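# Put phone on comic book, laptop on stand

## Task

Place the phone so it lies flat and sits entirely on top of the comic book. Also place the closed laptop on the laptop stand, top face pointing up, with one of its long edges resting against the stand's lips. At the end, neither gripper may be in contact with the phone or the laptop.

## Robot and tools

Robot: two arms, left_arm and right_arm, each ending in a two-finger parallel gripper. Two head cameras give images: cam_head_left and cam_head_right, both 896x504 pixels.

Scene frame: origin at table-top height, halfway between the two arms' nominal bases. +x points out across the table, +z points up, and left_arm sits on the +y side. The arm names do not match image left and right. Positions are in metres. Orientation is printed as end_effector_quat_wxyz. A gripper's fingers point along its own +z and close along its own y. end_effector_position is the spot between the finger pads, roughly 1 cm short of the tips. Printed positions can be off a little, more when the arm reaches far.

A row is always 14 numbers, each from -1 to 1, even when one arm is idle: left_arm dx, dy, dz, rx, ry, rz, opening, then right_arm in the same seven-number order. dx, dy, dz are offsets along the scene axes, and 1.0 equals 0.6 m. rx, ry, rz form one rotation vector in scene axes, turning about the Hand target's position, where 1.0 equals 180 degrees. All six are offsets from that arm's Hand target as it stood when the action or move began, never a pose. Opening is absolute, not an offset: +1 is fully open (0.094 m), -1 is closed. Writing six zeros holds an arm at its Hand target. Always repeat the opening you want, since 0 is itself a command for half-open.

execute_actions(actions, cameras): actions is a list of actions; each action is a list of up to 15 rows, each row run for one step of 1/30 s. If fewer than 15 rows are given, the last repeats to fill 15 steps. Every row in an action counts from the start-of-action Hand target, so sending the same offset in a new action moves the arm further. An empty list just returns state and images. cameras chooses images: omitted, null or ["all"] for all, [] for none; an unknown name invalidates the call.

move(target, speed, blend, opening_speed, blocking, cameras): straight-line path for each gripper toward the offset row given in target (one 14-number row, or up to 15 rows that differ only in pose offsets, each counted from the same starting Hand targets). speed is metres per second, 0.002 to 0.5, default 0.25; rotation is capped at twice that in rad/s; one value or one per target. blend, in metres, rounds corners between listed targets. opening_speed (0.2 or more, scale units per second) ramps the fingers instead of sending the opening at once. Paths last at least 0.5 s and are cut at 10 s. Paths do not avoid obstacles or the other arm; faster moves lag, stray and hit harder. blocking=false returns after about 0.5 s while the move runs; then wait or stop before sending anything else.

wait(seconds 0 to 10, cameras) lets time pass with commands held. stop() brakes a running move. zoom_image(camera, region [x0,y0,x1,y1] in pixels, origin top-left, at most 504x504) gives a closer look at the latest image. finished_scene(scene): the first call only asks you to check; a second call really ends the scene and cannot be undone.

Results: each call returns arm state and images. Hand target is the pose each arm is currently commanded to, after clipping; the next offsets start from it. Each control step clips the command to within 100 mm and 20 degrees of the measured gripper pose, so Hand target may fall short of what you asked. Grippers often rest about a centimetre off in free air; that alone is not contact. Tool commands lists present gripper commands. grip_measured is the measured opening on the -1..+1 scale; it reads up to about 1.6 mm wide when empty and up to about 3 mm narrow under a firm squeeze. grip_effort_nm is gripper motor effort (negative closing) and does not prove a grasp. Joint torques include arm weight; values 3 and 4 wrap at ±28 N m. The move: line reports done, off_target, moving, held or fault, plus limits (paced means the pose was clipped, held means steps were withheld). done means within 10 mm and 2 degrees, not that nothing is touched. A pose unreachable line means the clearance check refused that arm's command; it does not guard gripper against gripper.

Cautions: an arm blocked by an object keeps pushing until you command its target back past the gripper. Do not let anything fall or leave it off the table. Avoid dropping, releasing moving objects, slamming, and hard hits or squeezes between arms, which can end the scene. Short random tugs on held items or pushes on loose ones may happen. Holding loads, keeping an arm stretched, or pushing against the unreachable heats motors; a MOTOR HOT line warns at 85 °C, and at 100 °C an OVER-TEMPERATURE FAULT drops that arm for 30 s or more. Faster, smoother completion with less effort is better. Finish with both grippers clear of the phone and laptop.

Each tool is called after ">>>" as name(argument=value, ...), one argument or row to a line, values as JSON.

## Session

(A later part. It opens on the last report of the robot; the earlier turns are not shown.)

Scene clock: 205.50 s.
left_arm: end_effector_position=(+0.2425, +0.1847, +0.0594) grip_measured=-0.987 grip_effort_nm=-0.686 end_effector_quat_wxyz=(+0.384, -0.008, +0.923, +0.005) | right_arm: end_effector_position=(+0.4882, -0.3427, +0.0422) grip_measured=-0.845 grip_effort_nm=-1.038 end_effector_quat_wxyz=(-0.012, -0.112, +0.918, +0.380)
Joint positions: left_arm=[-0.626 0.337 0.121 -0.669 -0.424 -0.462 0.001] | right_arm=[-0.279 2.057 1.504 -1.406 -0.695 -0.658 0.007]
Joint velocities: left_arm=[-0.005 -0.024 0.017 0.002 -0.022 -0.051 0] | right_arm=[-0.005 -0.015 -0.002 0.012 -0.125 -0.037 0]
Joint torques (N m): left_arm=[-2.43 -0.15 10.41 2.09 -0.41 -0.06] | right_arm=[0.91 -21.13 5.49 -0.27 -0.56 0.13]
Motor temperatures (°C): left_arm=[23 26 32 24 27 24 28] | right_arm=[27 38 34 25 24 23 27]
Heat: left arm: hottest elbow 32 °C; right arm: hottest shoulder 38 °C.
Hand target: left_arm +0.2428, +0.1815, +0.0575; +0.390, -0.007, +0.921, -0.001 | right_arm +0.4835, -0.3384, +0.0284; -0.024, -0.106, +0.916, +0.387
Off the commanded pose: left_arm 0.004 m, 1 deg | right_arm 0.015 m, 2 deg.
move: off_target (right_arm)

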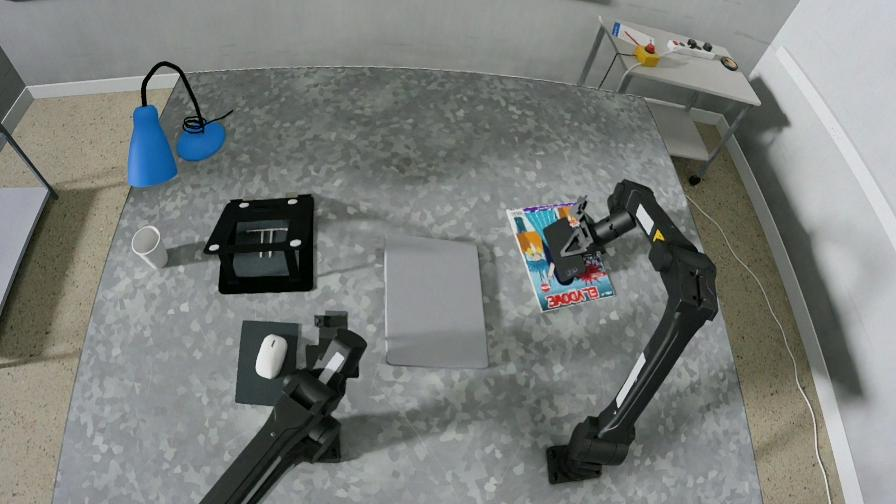

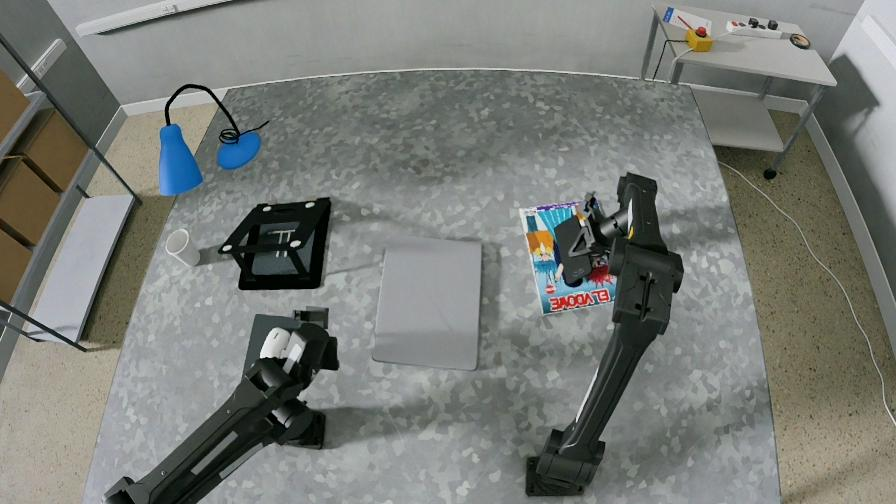

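>>> move(
  target=[0,0,0,0,0,0,-1,-0.01,0,-0.016,0,0,0,-0.98],
  speed=0.04,
)

>>> zoom_image(
  camera="cam_head_left",
  region=[500, 180, 650, 330],
)

Scene clock: 209.00 s.
left_arm: end_effector_position=(+0.2425, +0.1847, +0.0594) grip_measured=-0.987 grip_effort_nm=-0.686 end_effector_quat_wxyz=(+0.384, -0.008, +0.923, +0.005) | right_arm: end_effector_position=(+0.4836, -0.3403, +0.0365) grip_measured=-0.845 grip_effort_nm=-1.038 end_effector_quat_wxyz=(-0.014, -0.107, +0.917, +0.384)
Joint positions: left_arm=[-0.626 0.337 0.121 -0.669 -0.424 -0.462 0.001] | right_arm=[-0.279 2.057 1.482 -1.39 -0.702 -0.652 0.007]
Joint velocities: left_arm=[-0.024 -0.005 -0.007 -0.002 -0.066 -0.037 0] | right_arm=[0.005 -0.005 0.007 -0.027 0.007 -0.037 0]
Joint torques (N m): left_arm=[-2.78 0.73 10.26 2.02 -0.39 -0.06] | right_arm=[0.56 -19.96 4.96 0.06 -0.26 0.01]
Motor temperatures (°C): left_arm=[23 26 32 24 27 24 28] | right_arm=[27 38 34 25 24 23 27]
Heat: left arm: hottest elbow 32 °C; right arm: hottest shoulder 38 °C.
Hand target: left_arm +0.2428, +0.1815, +0.0575; +0.390, -0.007, +0.921, -0.001 | right_arm +0.4773, -0.3385, +0.0188; -0.024, -0.106, +0.916, +0.387
Off the commanded pose: left_arm 0.004 m, 1 deg | right_arm 0.019 m, 1 deg.
move: off_target (right_arm)

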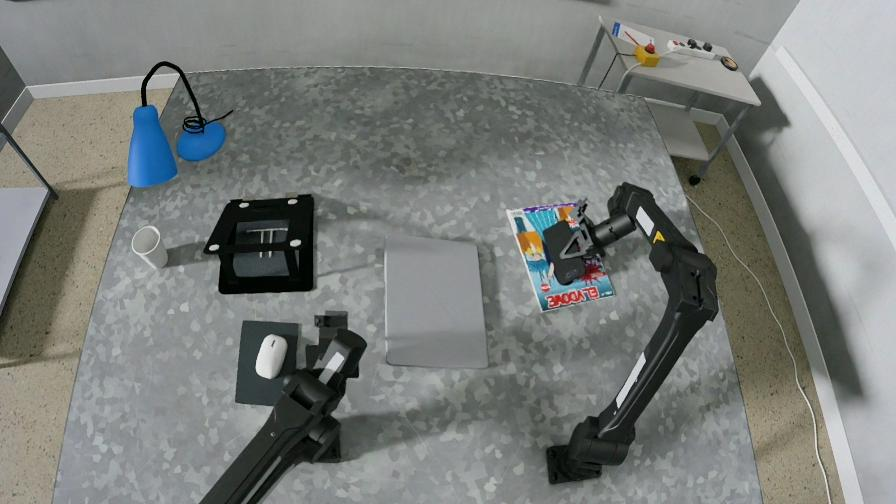

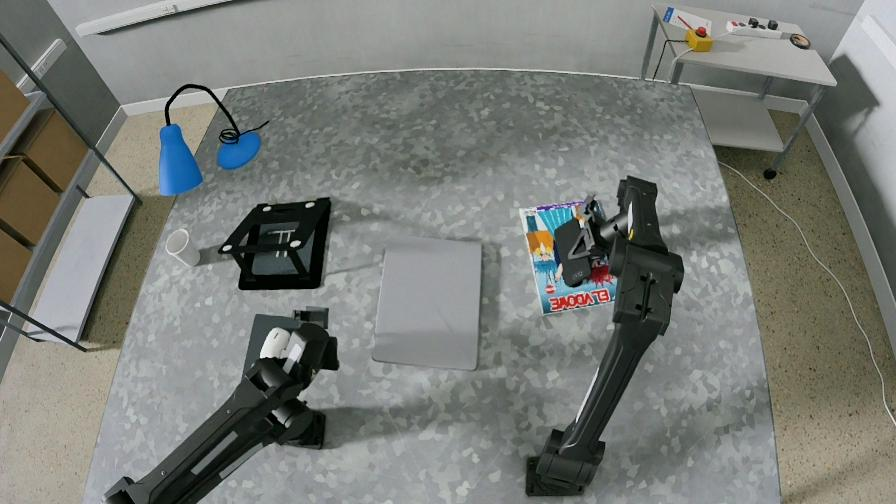

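Scaled by 3.360.

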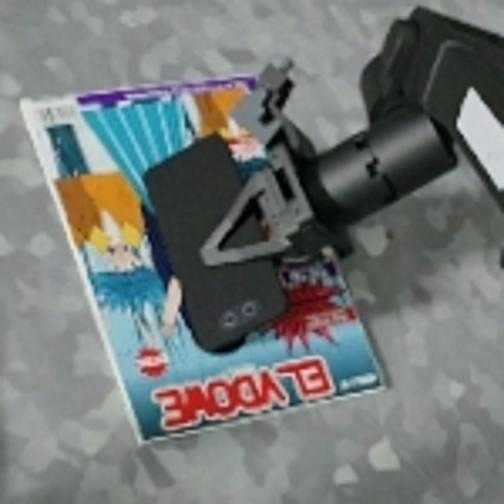

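>>> move(
  target=[0,0,0,0,0,0,-1,0.006,0,0.02,0,0,0,-0.98],
  speed=0.04,
  cameras=[],
)

>>> move(
  target=[0,0,0,0,0,0,-1,0,0,0,0,0,0,-0.62],
  opening_speed=0.3,
)

>>> zoom_image(
  camera="cam_head_left",
  region=[500, 180, 650, 330],
)

>>> zoom_image(
  camera="cam_head_right",
  region=[510, 180, 660, 330],
)

Scene clock: 214.53 s.
left_arm: end_effector_position=(+0.2425, +0.1847, +0.0594) grip_measured=-0.987 grip_effort_nm=-0.681 end_effector_quat_wxyz=(+0.384, -0.008, +0.923, +0.005) | right_arm: end_effector_position=(+0.4830, -0.3402, +0.0367) grip_measured=-0.845 grip_effort_nm=-1.033 end_effector_quat_wxyz=(-0.015, -0.106, +0.917, +0.384)
Joint positions: left_arm=[-0.626 0.337 0.121 -0.669 -0.424 -0.462 0.001] | right_arm=[-0.279 2.057 1.482 -1.393 -0.702 -0.651 0.007]
Joint velocities: left_arm=[-0.005 -0.024 0.017 0.022 -0.051 -0.022 0.001] | right_arm=[-0.015 -0.015 -0.012 -0.007 0.037 0.022 0]
Joint torques (N m): left_arm=[-2.49 0.67 10.51 2.15 -0.45 -0.05] | right_arm=[0.73 -20.78 6.5 -0.8 -0.3 0.05]
Motor temperatures (°C): left_arm=[23 26 32 24 27 24 28] | right_arm=[27 38 34 25 24 23 27]
Heat: left arm: hottest elbow 32 °C; right arm: hottest shoulder 38 °C.
Hand target: left_arm +0.2428, +0.1815, +0.0575; +0.390, -0.007, +0.921, -0.001 | right_arm +0.4811, -0.3384, +0.0308; -0.024, -0.106, +0.916, +0.387
Off the commanded pose: left_arm 0.004 m, 1 deg | right_arm 0.006 m, 1 deg.
move: done
No camera images: "cameras" was empty.

Scene clock: 216.03 s.
left_arm: end_effector_position=(+0.2425, +0.1847, +0.0594) grip_measured=-0.987 grip_effort_nm=-0.681 end_effector_quat_wxyz=(+0.384, -0.008, +0.923, +0.005) | right_arm: end_effector_position=(+0.4827, -0.3405, +0.0365) grip_measured=-0.622 grip_effort_nm=0.061 end_effector_quat_wxyz=(-0.016, -0.106, +0.917, +0.383)
Joint positions: left_arm=[-0.626 0.337 0.121 -0.669 -0.424 -0.462 0.001] | right_arm=[-0.279 2.057 1.482 -1.393 -0.7 -0.651 0.018]
Joint velocities: left_arm=[0.005 -0.005 -0.002 -0.012 0.081 0.051 -0.001] | right_arm=[0.005 -0.015 0.002 -0.012 -0.051 0.037 -0.001]
Joint torques (N m): left_arm=[-2.9 0.21 10.3 1.99 -0.35 -0.09] | right_arm=[0.73 -20.78 6.49 -0.77 -0.39 0.06]
Motor temperatures (°C): left_arm=[23 26 32 24 27 24 28] | right_arm=[27 38 34 25 24 23 27]
Heat: left arm: hottest elbow 32 °C; right arm: hottest shoulder 38 °C.
Hand target: left_arm +0.2428, +0.1815, +0.0575; +0.390, -0.007, +0.921, -0.001 | right_arm +0.4811, -0.3384, +0.0308; -0.024, -0.106, +0.916, +0.387
Off the commanded pose: left_arm 0.004 m, 1 deg | right_arm 0.006 m, 1 deg.
move: done

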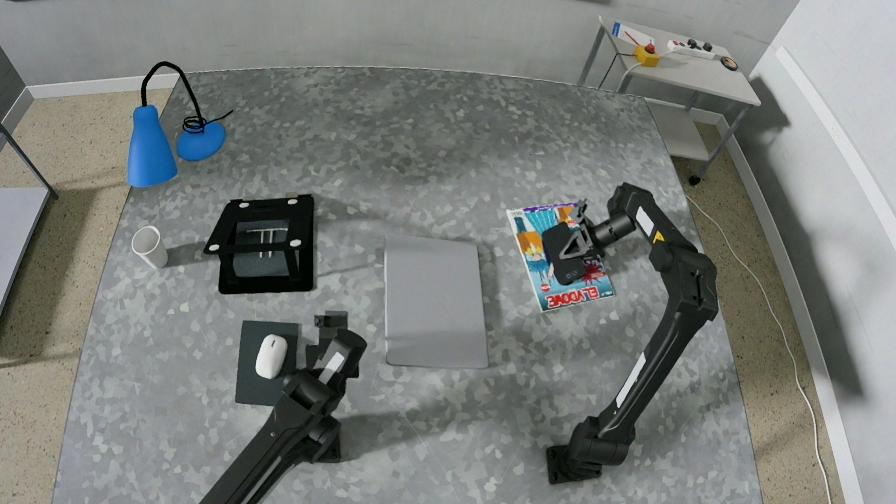

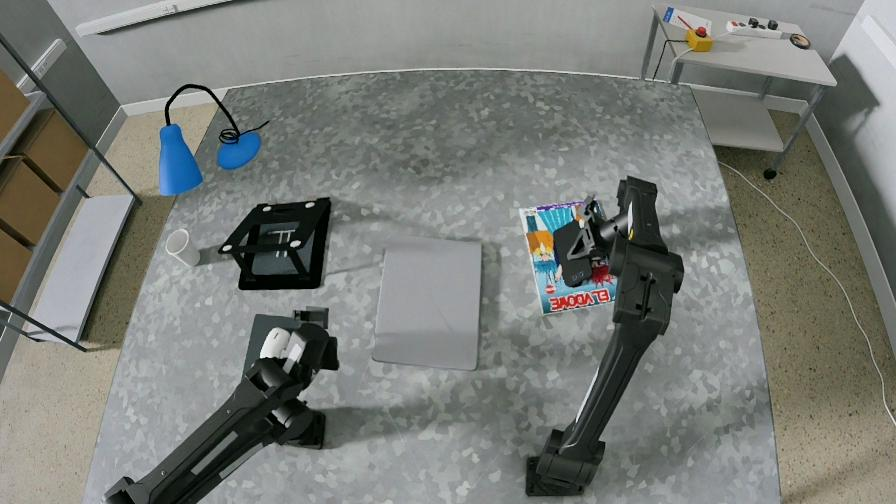

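Scaled by 3.360.

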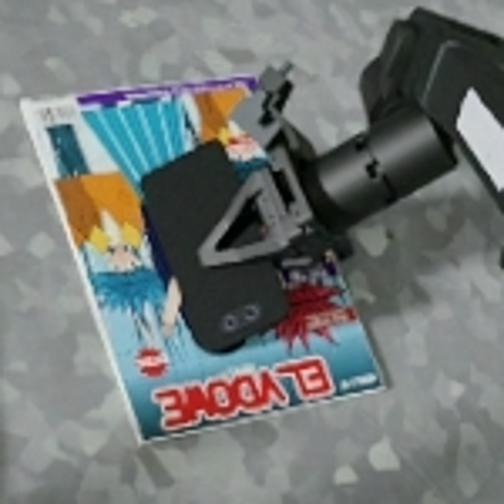

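Scaled by 3.360.

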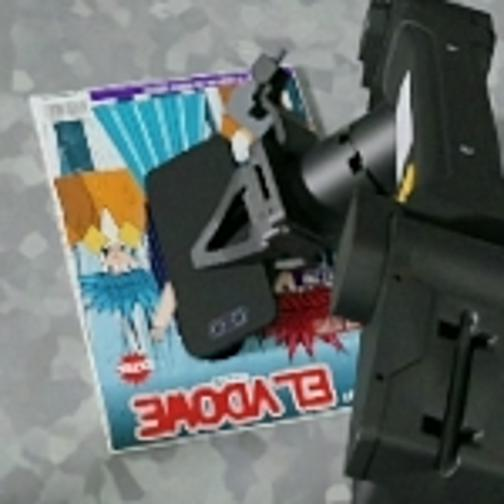

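>>> move(
  target=[0,0,0,0,0,0,-1,-0.004,0.022,0.022,0,0,0,0.2],
  speed=0.02,
  opening_speed=0.82,
)

>>> zoom_image(
  camera="cam_head_left",
  region=[500, 180, 650, 330],
)

>>> zoom_image(
  camera="cam_head_right",
  region=[510, 180, 660, 330],
)

Scene clock: 227.07 s.
left_arm: end_effector_position=(+0.2425, +0.1847, +0.0594) grip_measured=-0.987 grip_effort_nm=-0.681 end_effector_quat_wxyz=(+0.384, -0.008, +0.923, +0.005) | right_arm: end_effector_position=(+0.4835, -0.3342, +0.0372) grip_measured=+0.198 grip_effort_nm=0.071 end_effector_quat_wxyz=(-0.019, -0.104, +0.916, +0.386)
Joint positions: left_arm=[-0.626 0.337 0.121 -0.669 -0.424 -0.462 0.001] | right_arm=[-0.268 2.057 1.482 -1.393 -0.707 -0.636 0.056]
Joint velocities: left_arm=[-0.015 -0.015 0.002 -0.017 -0.066 -0.037 0.001] | right_arm=[-0.015 -0.015 -0.007 -0.022 -0.007 -0.037 0.001]
Joint torques (N m): left_arm=[-2.43 1.49 10.51 2.21 -0.36 -0.12] | right_arm=[1.61 -23.53 5.35 -0.79 -0.45 0.15]
Motor temperatures (°C): left_arm=[23 25 32 24 27 24 28] | right_arm=[27 38 33 25 24 23 26]
Heat: left arm: hottest elbow 32 °C; right arm: hottest shoulder 38 °C.
Hand target: left_arm +0.2428, +0.1815, +0.0575; +0.390, -0.007, +0.921, -0.001 | right_arm +0.4790, -0.3249, +0.0440; -0.024, -0.106, +0.915, +0.387
Off the commanded pose: left_arm 0.004 m, 1 deg | right_arm 0.012 m, 1 deg.
move: off_target (right_arm)

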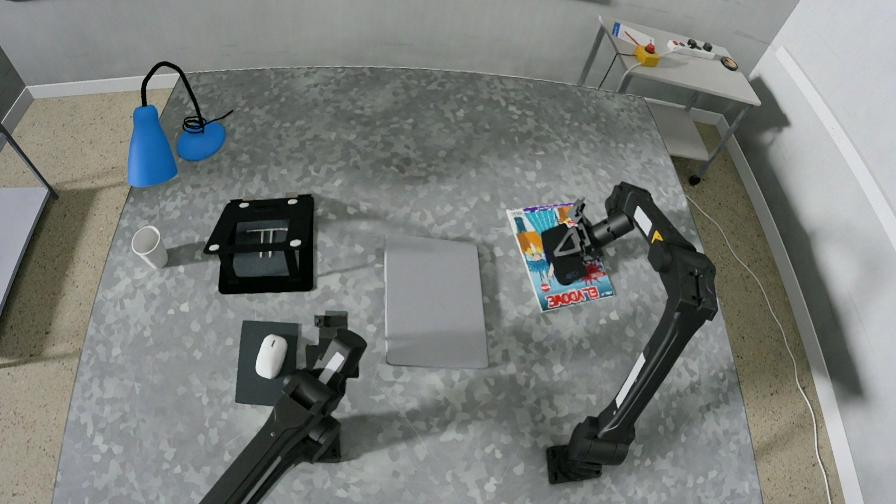

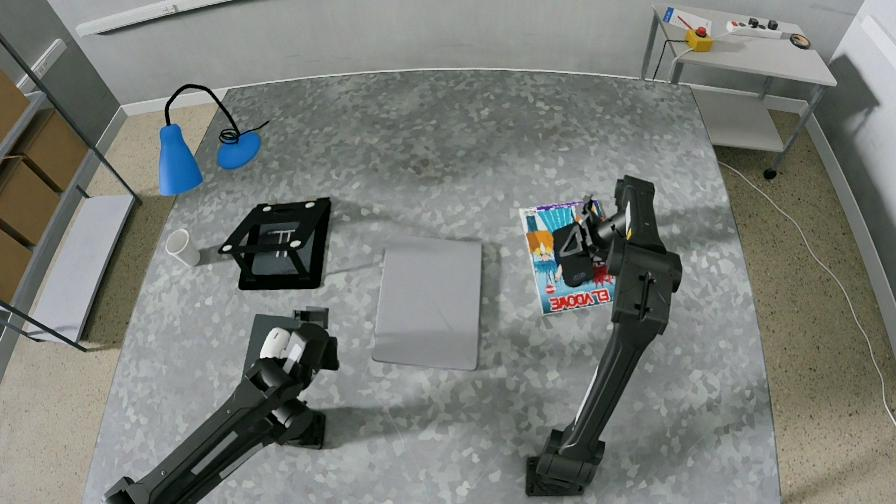

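Scaled by 3.360.

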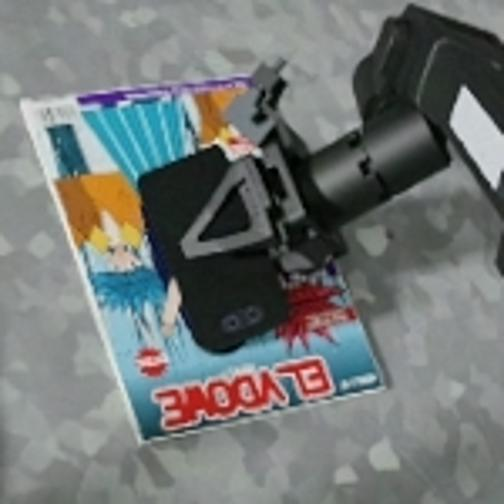

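Scaled by 3.360.

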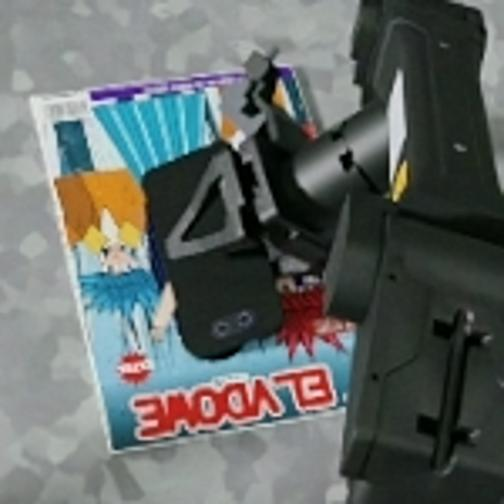

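>>> move(
  target=[0,0,0,0,0,0,-1,0.0,-0.055,0.008,0,0,0,0.2],
  speed=0.05,
)

>>> zoom_image(
  camera="cam_head_left",
  region=[500, 180, 650, 330],
)

>>> zoom_image(
  camera="cam_head_right",
  region=[510, 180, 660, 330],
)

Scene clock: 231.03 s.
left_arm: end_effector_position=(+0.2425, +0.1847, +0.0594) grip_measured=-0.987 grip_effort_nm=-0.681 end_effector_quat_wxyz=(+0.384, -0.008, +0.923, +0.005) | right_arm: end_effector_position=(+0.4694, -0.3514, +0.0405) grip_measured=+0.199 grip_effort_nm=0.056 end_effector_quat_wxyz=(-0.034, -0.102, +0.914, +0.390)
Joint positions: left_arm=[-0.626 0.337 0.121 -0.669 -0.424 -0.462 0.001] | right_arm=[-0.304 2.057 1.482 -1.456 -0.686 -0.688 0.056]
Joint velocities: left_arm=[-0.015 -0.005 -0.002 -0.007 -0.11 0.066 -0.001] | right_arm=[-0.005 -0.005 -0.007 -0.017 -0.051 -0.007 0.001]
Joint torques (N m): left_arm=[-3.31 1.08 10.56 2.19 -0.39 -0.1] | right_arm=[-0.03 -21.66 8.64 -1.11 -0.33 0.1]
Motor temperatures (°C): left_arm=[23 25 32 24 27 24 28] | right_arm=[27 38 33 25 24 23 26]
Heat: left arm: hottest elbow 32 °C; right arm: hottest shoulder 38 °C.
Hand target: left_arm +0.2428, +0.1815, +0.0575; +0.390, -0.007, +0.921, -0.001 | right_arm +0.4791, -0.3582, +0.0490; -0.024, -0.106, +0.916, +0.387
Off the commanded pose: left_arm 0.004 m, 1 deg | right_arm 0.014 m, 1 deg.
move: off_target (right_arm)

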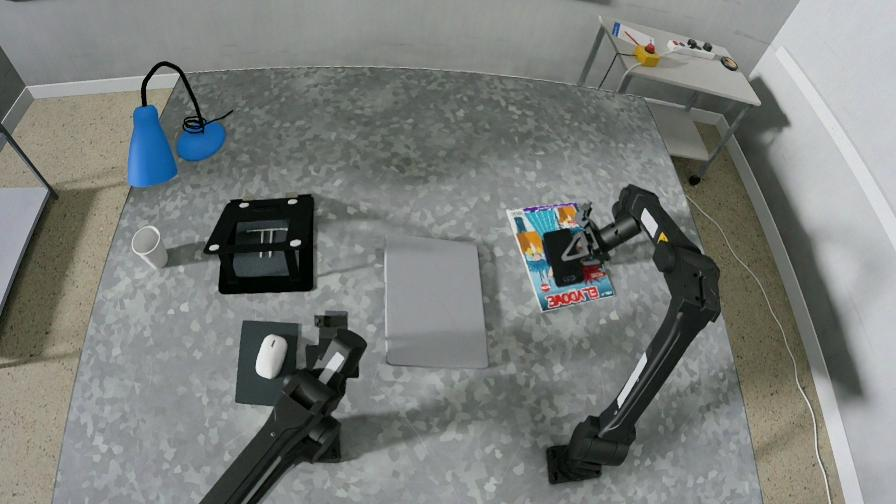

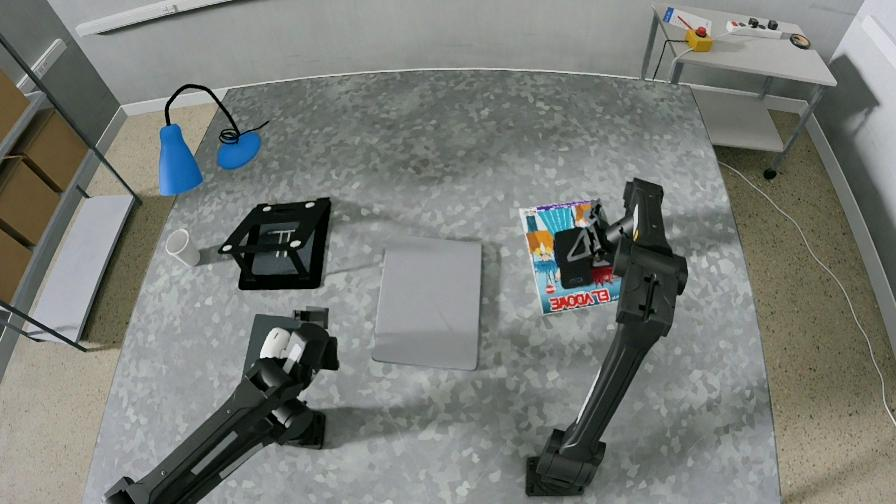

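Scaled by 3.360.

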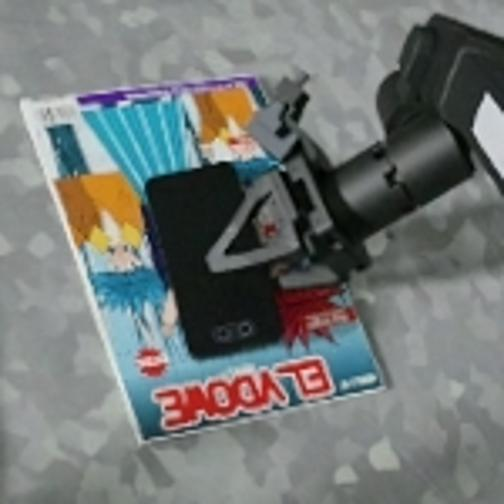

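Scaled by 3.360.

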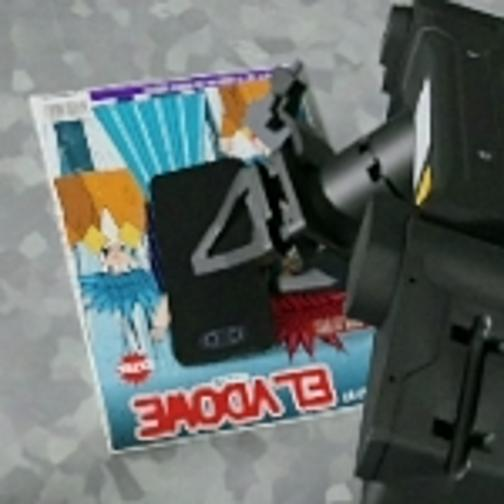

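>>> move(
  target=[0,0,0,0,0,0,-1,0.0,-0.06,0.0,0,0,0,0.2],
  speed=0.05,
)

>>> zoom_image(
  camera="cam_head_left",
  region=[500, 180, 650, 330],
)

>>> zoom_image(
  camera="cam_head_right",
  region=[510, 180, 660, 330],
)

Scene clock: 235.03 s.
left_arm: end_effector_position=(+0.2425, +0.1847, +0.0594) grip_measured=-0.987 grip_effort_nm=-0.686 end_effector_quat_wxyz=(+0.384, -0.008, +0.923, +0.005) | right_arm: end_effector_position=(+0.4667, -0.3839, +0.0531) grip_measured=+0.199 grip_effort_nm=0.061 end_effector_quat_wxyz=(-0.027, -0.106, +0.915, +0.388)
Joint positions: left_arm=[-0.626 0.337 0.121 -0.669 -0.424 -0.462 0.001] | right_arm=[-0.362 2.057 1.521 -1.521 -0.661 -0.757 0.056]
Joint velocities: left_arm=[-0.015 -0.005 -0.002 0.002 -0.066 0.022 0.001] | right_arm=[0.005 -0.024 0.017 0.002 -0.022 -0.022 0]
Joint torques (N m): left_arm=[-2.32 0.03 10.41 2.06 -0.36 -0.09] | right_arm=[-0.15 -19.02 9.94 -1.05 -0.26 0.04]
Motor temperatures (°C): left_arm=[23 25 32 24 27 24 28] | right_arm=[27 38 33 25 24 23 26]
Heat: left arm: hottest elbow 32 °C; right arm: hottest shoulder 38 °C.
Hand target: left_arm +0.2428, +0.1815, +0.0575; +0.390, -0.007, +0.921, -0.001 | right_arm +0.4792, -0.3942, +0.0493; -0.023, -0.106, +0.916, +0.387
Off the commanded pose: left_arm 0.004 m, 1 deg | right_arm 0.017 m, 0 deg.
move: off_target (right_arm)

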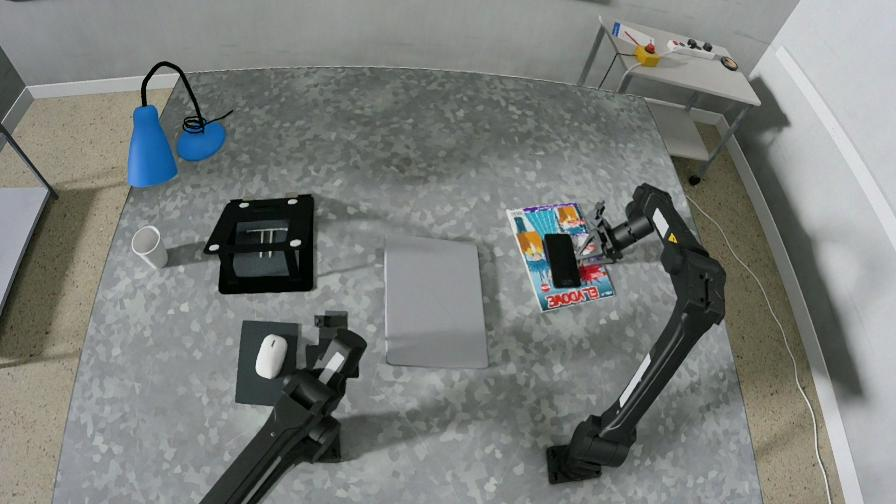

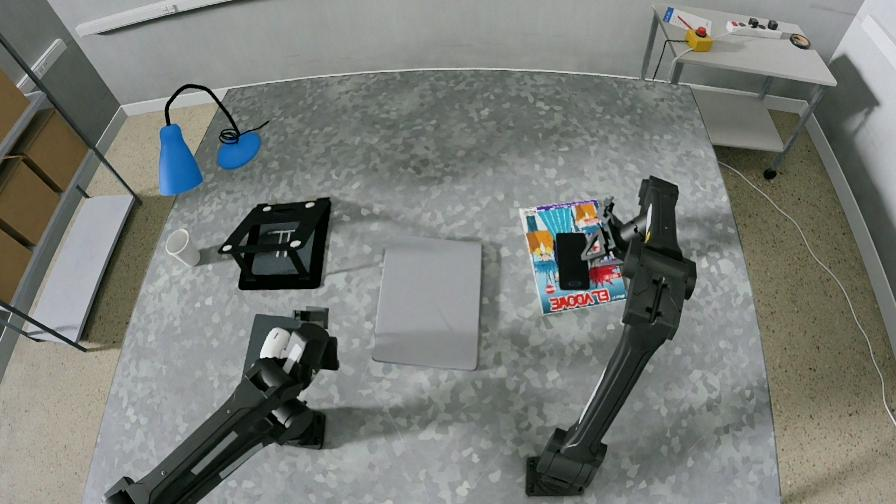

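Scaled by 3.360.

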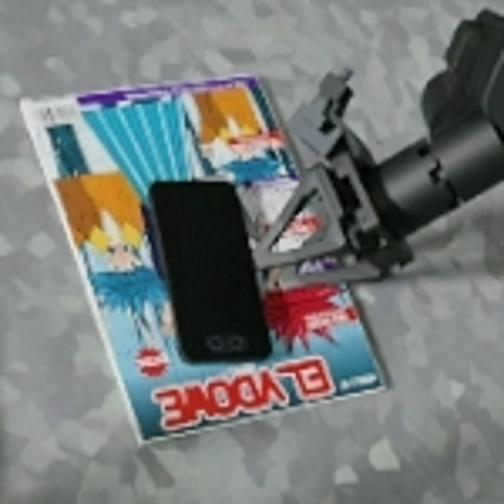

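Scaled by 3.360.

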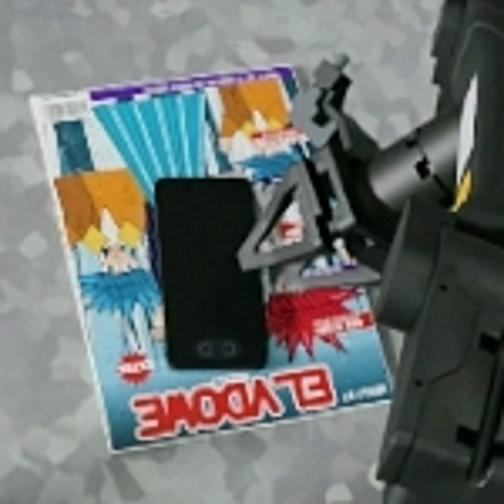

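>>> move(
  target=[0,0,0,0,0,0,-1,-0.03,-0.15,0.25,0,0,0,0.5],
)

>>> zoom_image(
  camera="cam_head_left",
  region=[560, 150, 680, 270],
)

>>> zoom_image(
  camera="cam_head_right",
  region=[560, 150, 680, 270],
)

Scene clock: 256.07 s.
left_arm: end_effector_position=(+0.2425, +0.1847, +0.0594) grip_measured=-0.987 grip_effort_nm=-0.686 end_effector_quat_wxyz=(+0.384, -0.008, +0.923, +0.005) | right_arm: end_effector_position=(+0.4550, -0.4739, +0.1902) grip_measured=+0.499 grip_effort_nm=0.071 end_effector_quat_wxyz=(+0.061, -0.076, +0.940, +0.327)
Joint positions: left_arm=[-0.626 0.337 0.121 -0.669 -0.424 -0.462 0.001] | right_arm=[-0.523 1.855 1.643 -1.672 -0.611 -0.779 0.07]
Joint velocities: left_arm=[-0.015 -0.015 -0.012 0.007 -0.022 0.007 0] | right_arm=[0.005 -0.005 -0.002 -0.002 -0.051 0.022 0.001]
Joint torques (N m): left_arm=[-1.67 0.56 10.45 2.04 -0.38 -0.04] | right_arm=[-0.03 -20.25 11.11 -0.7 -0.37 0.14]
Motor temperatures (°C): left_arm=[23 25 32 24 27 24 28] | right_arm=[27 38 34 25 24 23 26]
Heat: left arm: hottest elbow 32 °C; right arm: hottest shoulder 38 °C.
Hand target: left_arm +0.2428, +0.1815, +0.0575; +0.390, -0.007, +0.921, -0.001 | right_arm +0.4645, -0.4834, +0.2009; -0.024, -0.108, +0.916, +0.385
Off the commanded pose: left_arm 0.004 m, 1 deg | right_arm 0.015 m, 13 deg.
joint sent to its limit (right arm) — joint 4 (wrist pitch), lower limit. The joint targets are off in orientation, not in position.
move: off_target (right_arm)

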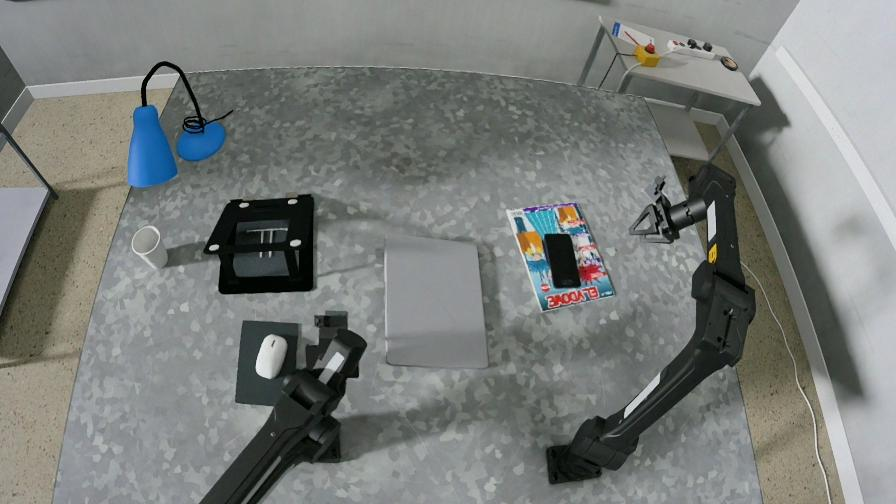

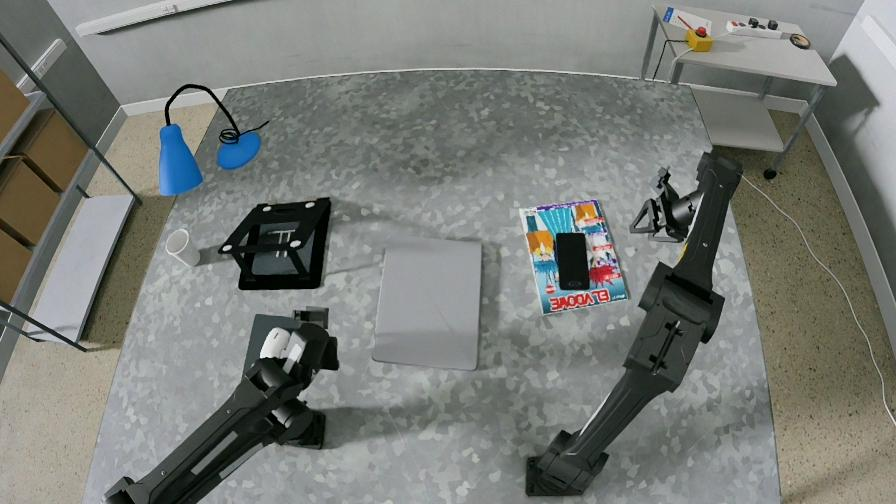

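Scaled by 4.200.

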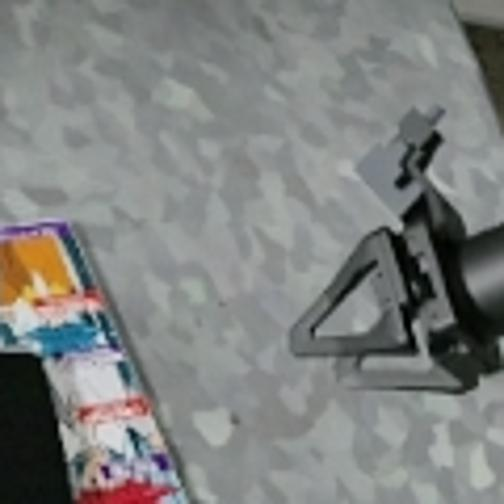

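Scaled by 4.200.

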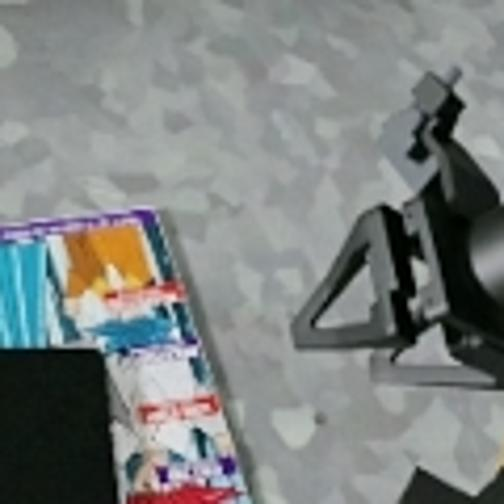

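>>> zoom_image(
  camera="cam_head_left",
  region=[375, 340, 435, 380],
)

>>> zoom_image(
  camera="cam_head_right",
  region=[440, 340, 500, 380],
)

>>> zoom_image(
  camera="cam_head_right",
  region=[210, 185, 340, 300],
)

Scaled by 8.400.

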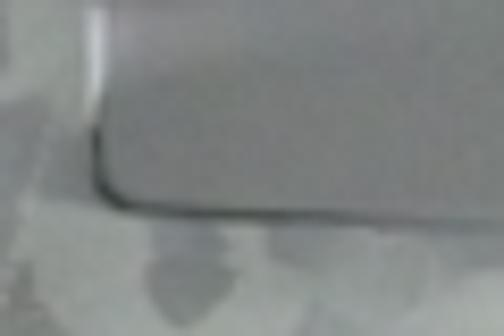

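Scaled by 8.400.

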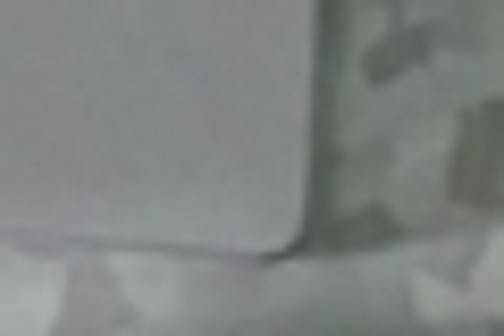

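Scaled by 3.877.

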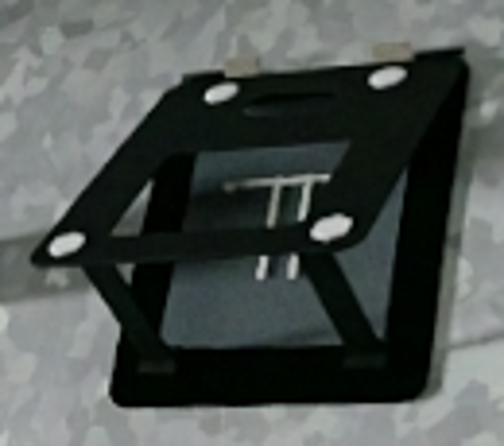

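>>> execute_actions(
  actions=[],
)

Scene clock: 290.00 s.
left_arm: end_effector_position=(+0.2425, +0.1847, +0.0594) grip_measured=-0.987 grip_effort_nm=-0.686 end_effector_quat_wxyz=(+0.384, -0.008, +0.923, +0.005) | right_arm: end_effector_position=(+0.4550, -0.4739, +0.1902) grip_measured=+0.499 grip_effort_nm=0.061 end_effector_quat_wxyz=(+0.061, -0.076, +0.940, +0.327)
Joint positions: left_arm=[-0.626 0.337 0.121 -0.669 -0.424 -0.462 0.001] | right_arm=[-0.523 1.855 1.643 -1.672 -0.611 -0.778 0.07]
Joint velocities: left_arm=[-0.005 0.005 -0.002 -0.007 -0.051 0.007 -0.001] | right_arm=[0.005 -0.005 0.002 -0.002 -0.022 0.037 0.001]
Joint torques (N m): left_arm=[-2.67 0.5 10.51 2.3 -0.37 -0.1] | right_arm=[0.03 -19.78 10.95 -0.7 -0.38 0.17]
Motor temperatures (°C): left_arm=[23 25 33 24 27 24 28] | right_arm=[27 36 41 25 24 23 26]
Heat: left arm: hottest elbow 33 °C; right arm: hottest elbow 41 °C.
Hand target: left_arm +0.2428, +0.1815, +0.0575; +0.390, -0.007, +0.921, -0.001 | right_arm +0.4645, -0.4834, +0.2009; -0.024, -0.108, +0.916, +0.385
Tool commands: left_gripper/opening=-1.0 right_gripper/opening=+0.5
Off the commanded pose: left_arm 0.004 m, 1 deg | right_arm 0.015 m, 13 deg.

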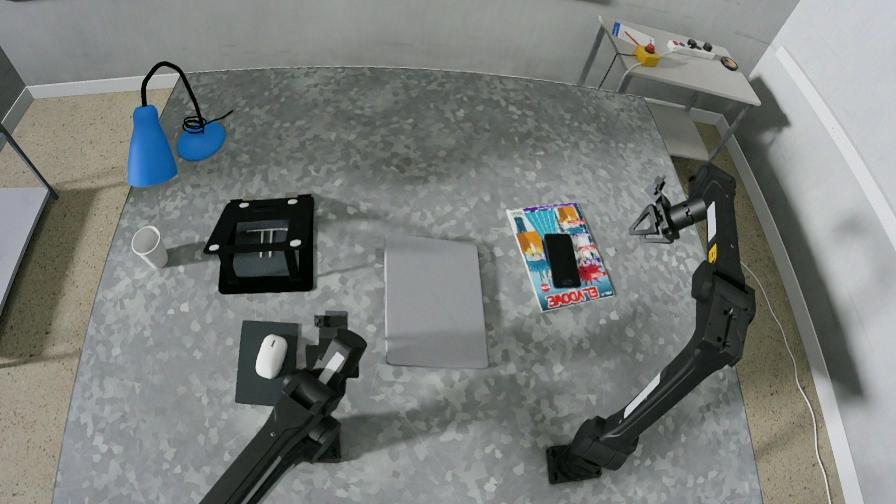

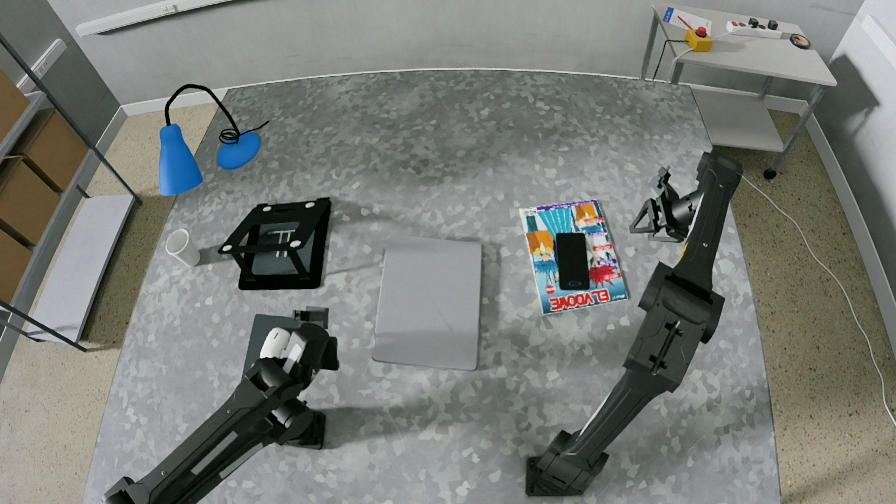

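>>> zoom_image(
  camera="cam_head_left",
  region=[190, 170, 350, 310],
)

>>> zoom_image(
  camera="cam_head_right",
  region=[200, 170, 360, 310],
)

Scaled by 3.150.

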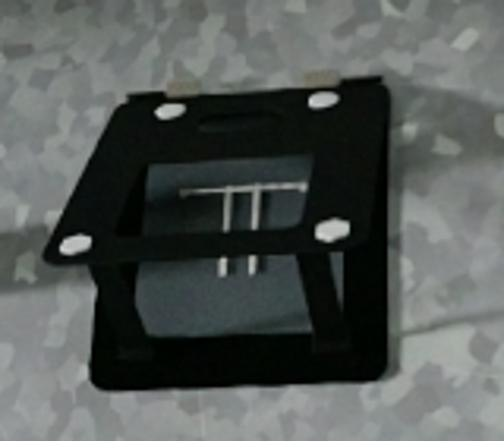

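Scaled by 3.150.

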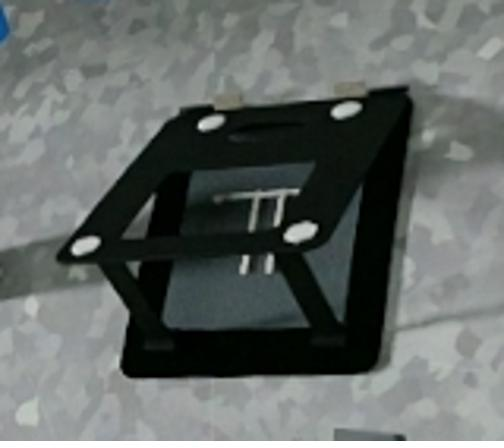

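>>> move(
  target=[0.045,-0.036,0.071,0.0624,0.2496,-0.147,-1,0.059,0.514,-0.135,-0.246,-0.0547,0.0236,-1],
  speed=0.25,
)

Scene clock: 325.60 s.
left_arm: end_effector_position=(+0.2462, +0.1651, +0.0784) grip_measured=-0.987 grip_effort_nm=-0.686 end_effector_quat_wxyz=(-0.023, +0.239, +0.971, +0.013) | right_arm: end_effector_position=(+0.4788, -0.1775, +0.1066) grip_measured=-0.992 grip_effort_nm=-0.442 end_effector_quat_wxyz=(-0.022, -0.163, +0.986, +0.004)
Joint positions: left_arm=[-0.39 1.064 0.601 -1.156 -0.021 0.12 0.001] | right_arm=[0.25 1.806 1.457 -1.264 -0.012 -0.072 0]
Joint velocities: left_arm=[-0.015 0.005 -0.002 -0.007 0.022 -0.007 -0.001] | right_arm=[-0.015 -0.015 0.012 0.007 0.007 -0.022 0]
Joint torques (N m): left_arm=[-0.38 -4.84 15.3 -0.39 0.11 0.02] | right_arm=[0.56 -18.2 12.05 -0.18 0.1 0.23]
Motor temperatures (°C): left_arm=[23 25 33 24 27 24 28] | right_arm=[27 36 43 25 24 23 25]
Heat: left arm: hottest elbow 33 °C; right arm: hottest elbow 43 °C.
Hand target: left_arm +0.2699, +0.1595, +0.0985; -0.001, +0.236, +0.972, +0.008 | right_arm +0.4984, -0.1730, +0.1156; -0.008, -0.159, +0.987, +0.004
Off the commanded pose: left_arm 0.032 m, 3 deg | right_arm 0.025 m, 3 deg.
move: off_target (left_arm, right_arm)

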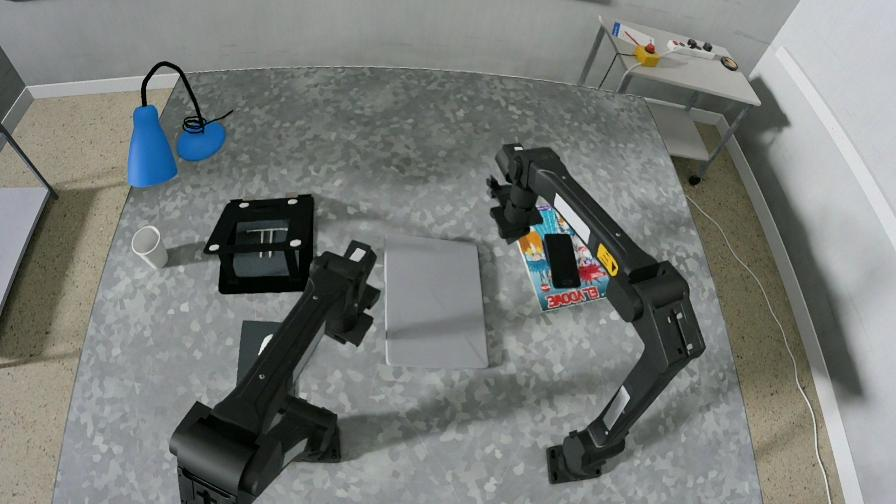

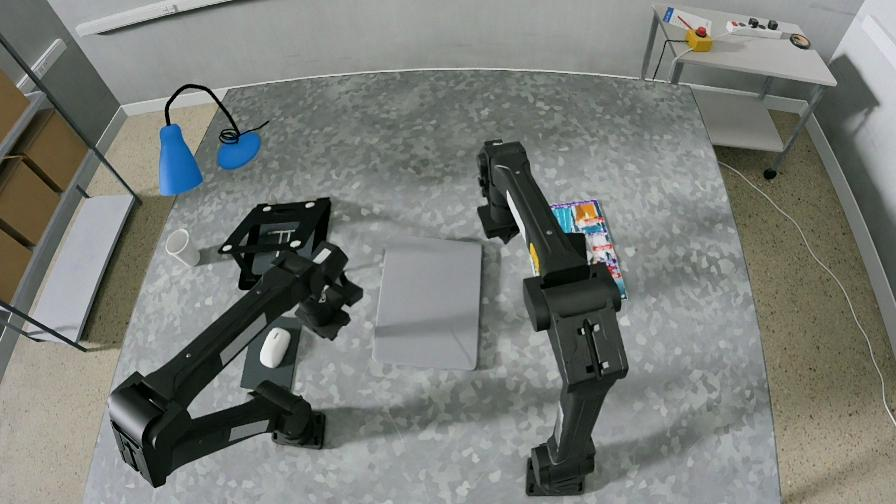

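>>> move(
  target=[0,-0.01,-0.1,0,0,0,-1,0.01,0,-0.125,0,0,0,-1],
  speed=0.12,
)

Scene clock: 329.33 s.
left_arm: end_effector_position=(+0.2712, +0.1554, +0.0439) grip_measured=-0.987 grip_effort_nm=-0.686 end_effector_quat_wxyz=(+0.002, +0.236, +0.972, +0.010) | right_arm: end_effector_position=(+0.5057, -0.1705, +0.0583) grip_measured=-0.992 grip_effort_nm=-0.442 end_effector_quat_wxyz=(+0.005, -0.163, +0.987, +0.006)
Joint positions: left_arm=[-0.39 1.176 0.574 -0.967 -0.02 0.114 0.001] | right_arm=[0.25 1.89 1.445 -1.115 -0.012 -0.071 0]
Joint velocities: left_arm=[-0.005 -0.015 0.017 -0.002 -0.007 -0.037 -0.001] | right_arm=[-0.005 -0.015 -0.017 -0.007 -0.022 -0.007 0]
Joint torques (N m): left_arm=[-1.9 -6.48 7.88 0.76 0.15 -0.06] | right_arm=[0.21 -18.26 6.95 0.47 0.1 0.18]
Motor temperatures (°C): left_arm=[23 25 33 24 27 24 28] | right_arm=[27 36 42 25 24 23 26]
Heat: left arm: hottest elbow 33 °C; right arm: hottest elbow 42 °C.
Hand target: left_arm +0.2691, +0.1532, +0.0389; -0.001, +0.236, +0.972, +0.008 | right_arm +0.5039, -0.1742, +0.0406; -0.008, -0.159, +0.987, +0.004
Off the commanded pose: left_arm 0.006 m, 0 deg | right_arm 0.018 m, 2 deg.
move: off_target (right_arm)

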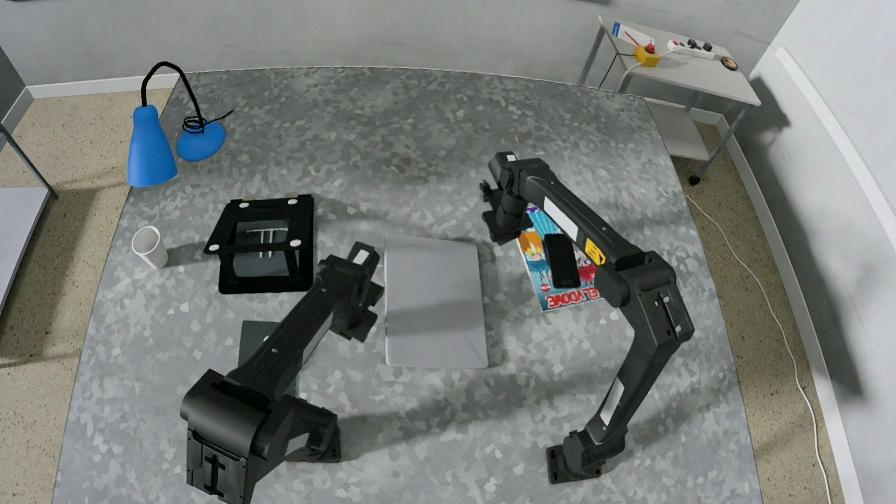

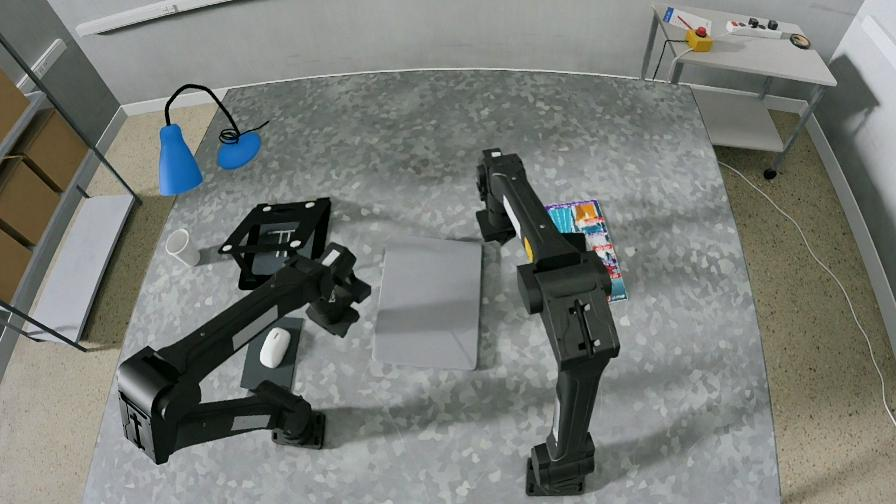

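>>> move(
  target=[0,0,-0.04,0,0,0,-1,0,0,-0.05,0,0,0,-1],
  speed=0.1,
  cameras=["cam_head_left"],
)

Scene clock: 331.90 s.
left_arm: end_effector_position=(+0.2719, +0.1552, +0.0204) grip_measured=-0.987 grip_effort_nm=-0.686 end_effector_quat_wxyz=(+0.003, +0.235, +0.972, +0.010) | right_arm: end_effector_position=(+0.5065, -0.1703, +0.0287) grip_measured=-0.992 grip_effort_nm=-0.442 end_effector_quat_wxyz=(+0.005, -0.163, +0.987, +0.007)
Joint positions: left_arm=[-0.39 1.232 0.539 -0.875 -0.02 0.113 0.001] | right_arm=[0.25 1.927 1.415 -1.047 -0.012 -0.071 0]
Joint velocities: left_arm=[-0.005 -0.005 0.007 -0.022 -0.081 0.037 0.001] | right_arm=[-0.005 -0.005 0.017 0.017 -0.081 0.037 0]
Joint torques (N m): left_arm=[-2.37 -6.42 7.19 1.05 0.13 -0.13] | right_arm=[0.21 -18.43 6.61 0.51 0.1 0.17]
Motor temperatures (°C): left_arm=[23 25 33 24 27 24 28] | right_arm=[27 36 42 25 24 23 26]
Heat: left arm: hottest elbow 33 °C; right arm: hottest elbow 42 °C.
Hand target: left_arm +0.2686, +0.1531, +0.0150; -0.001, +0.236, +0.972, +0.008 | right_arm +0.5036, -0.1747, +0.0105; -0.008, -0.159, +0.987, +0.004
Off the commanded pose: left_arm 0.007 m, 0 deg | right_arm 0.019 m, 2 deg.
move: off_target (right_arm)
Images, in order (width x height): cam_head_left 896x504.

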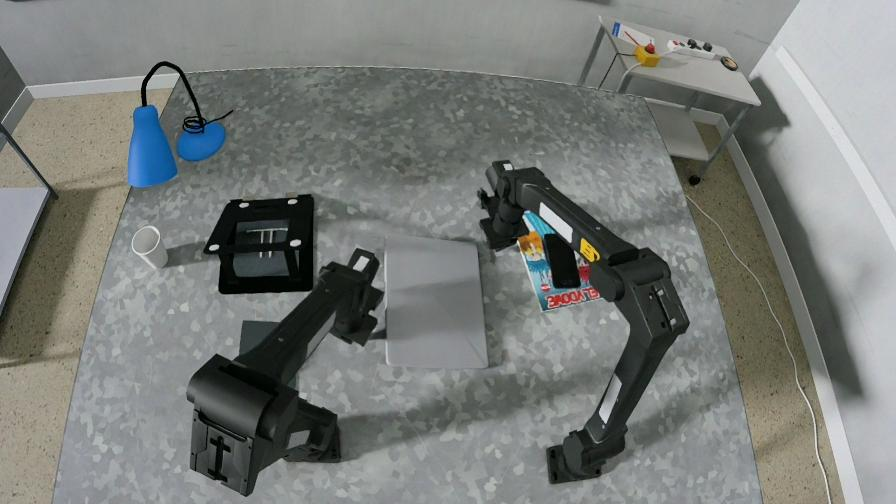

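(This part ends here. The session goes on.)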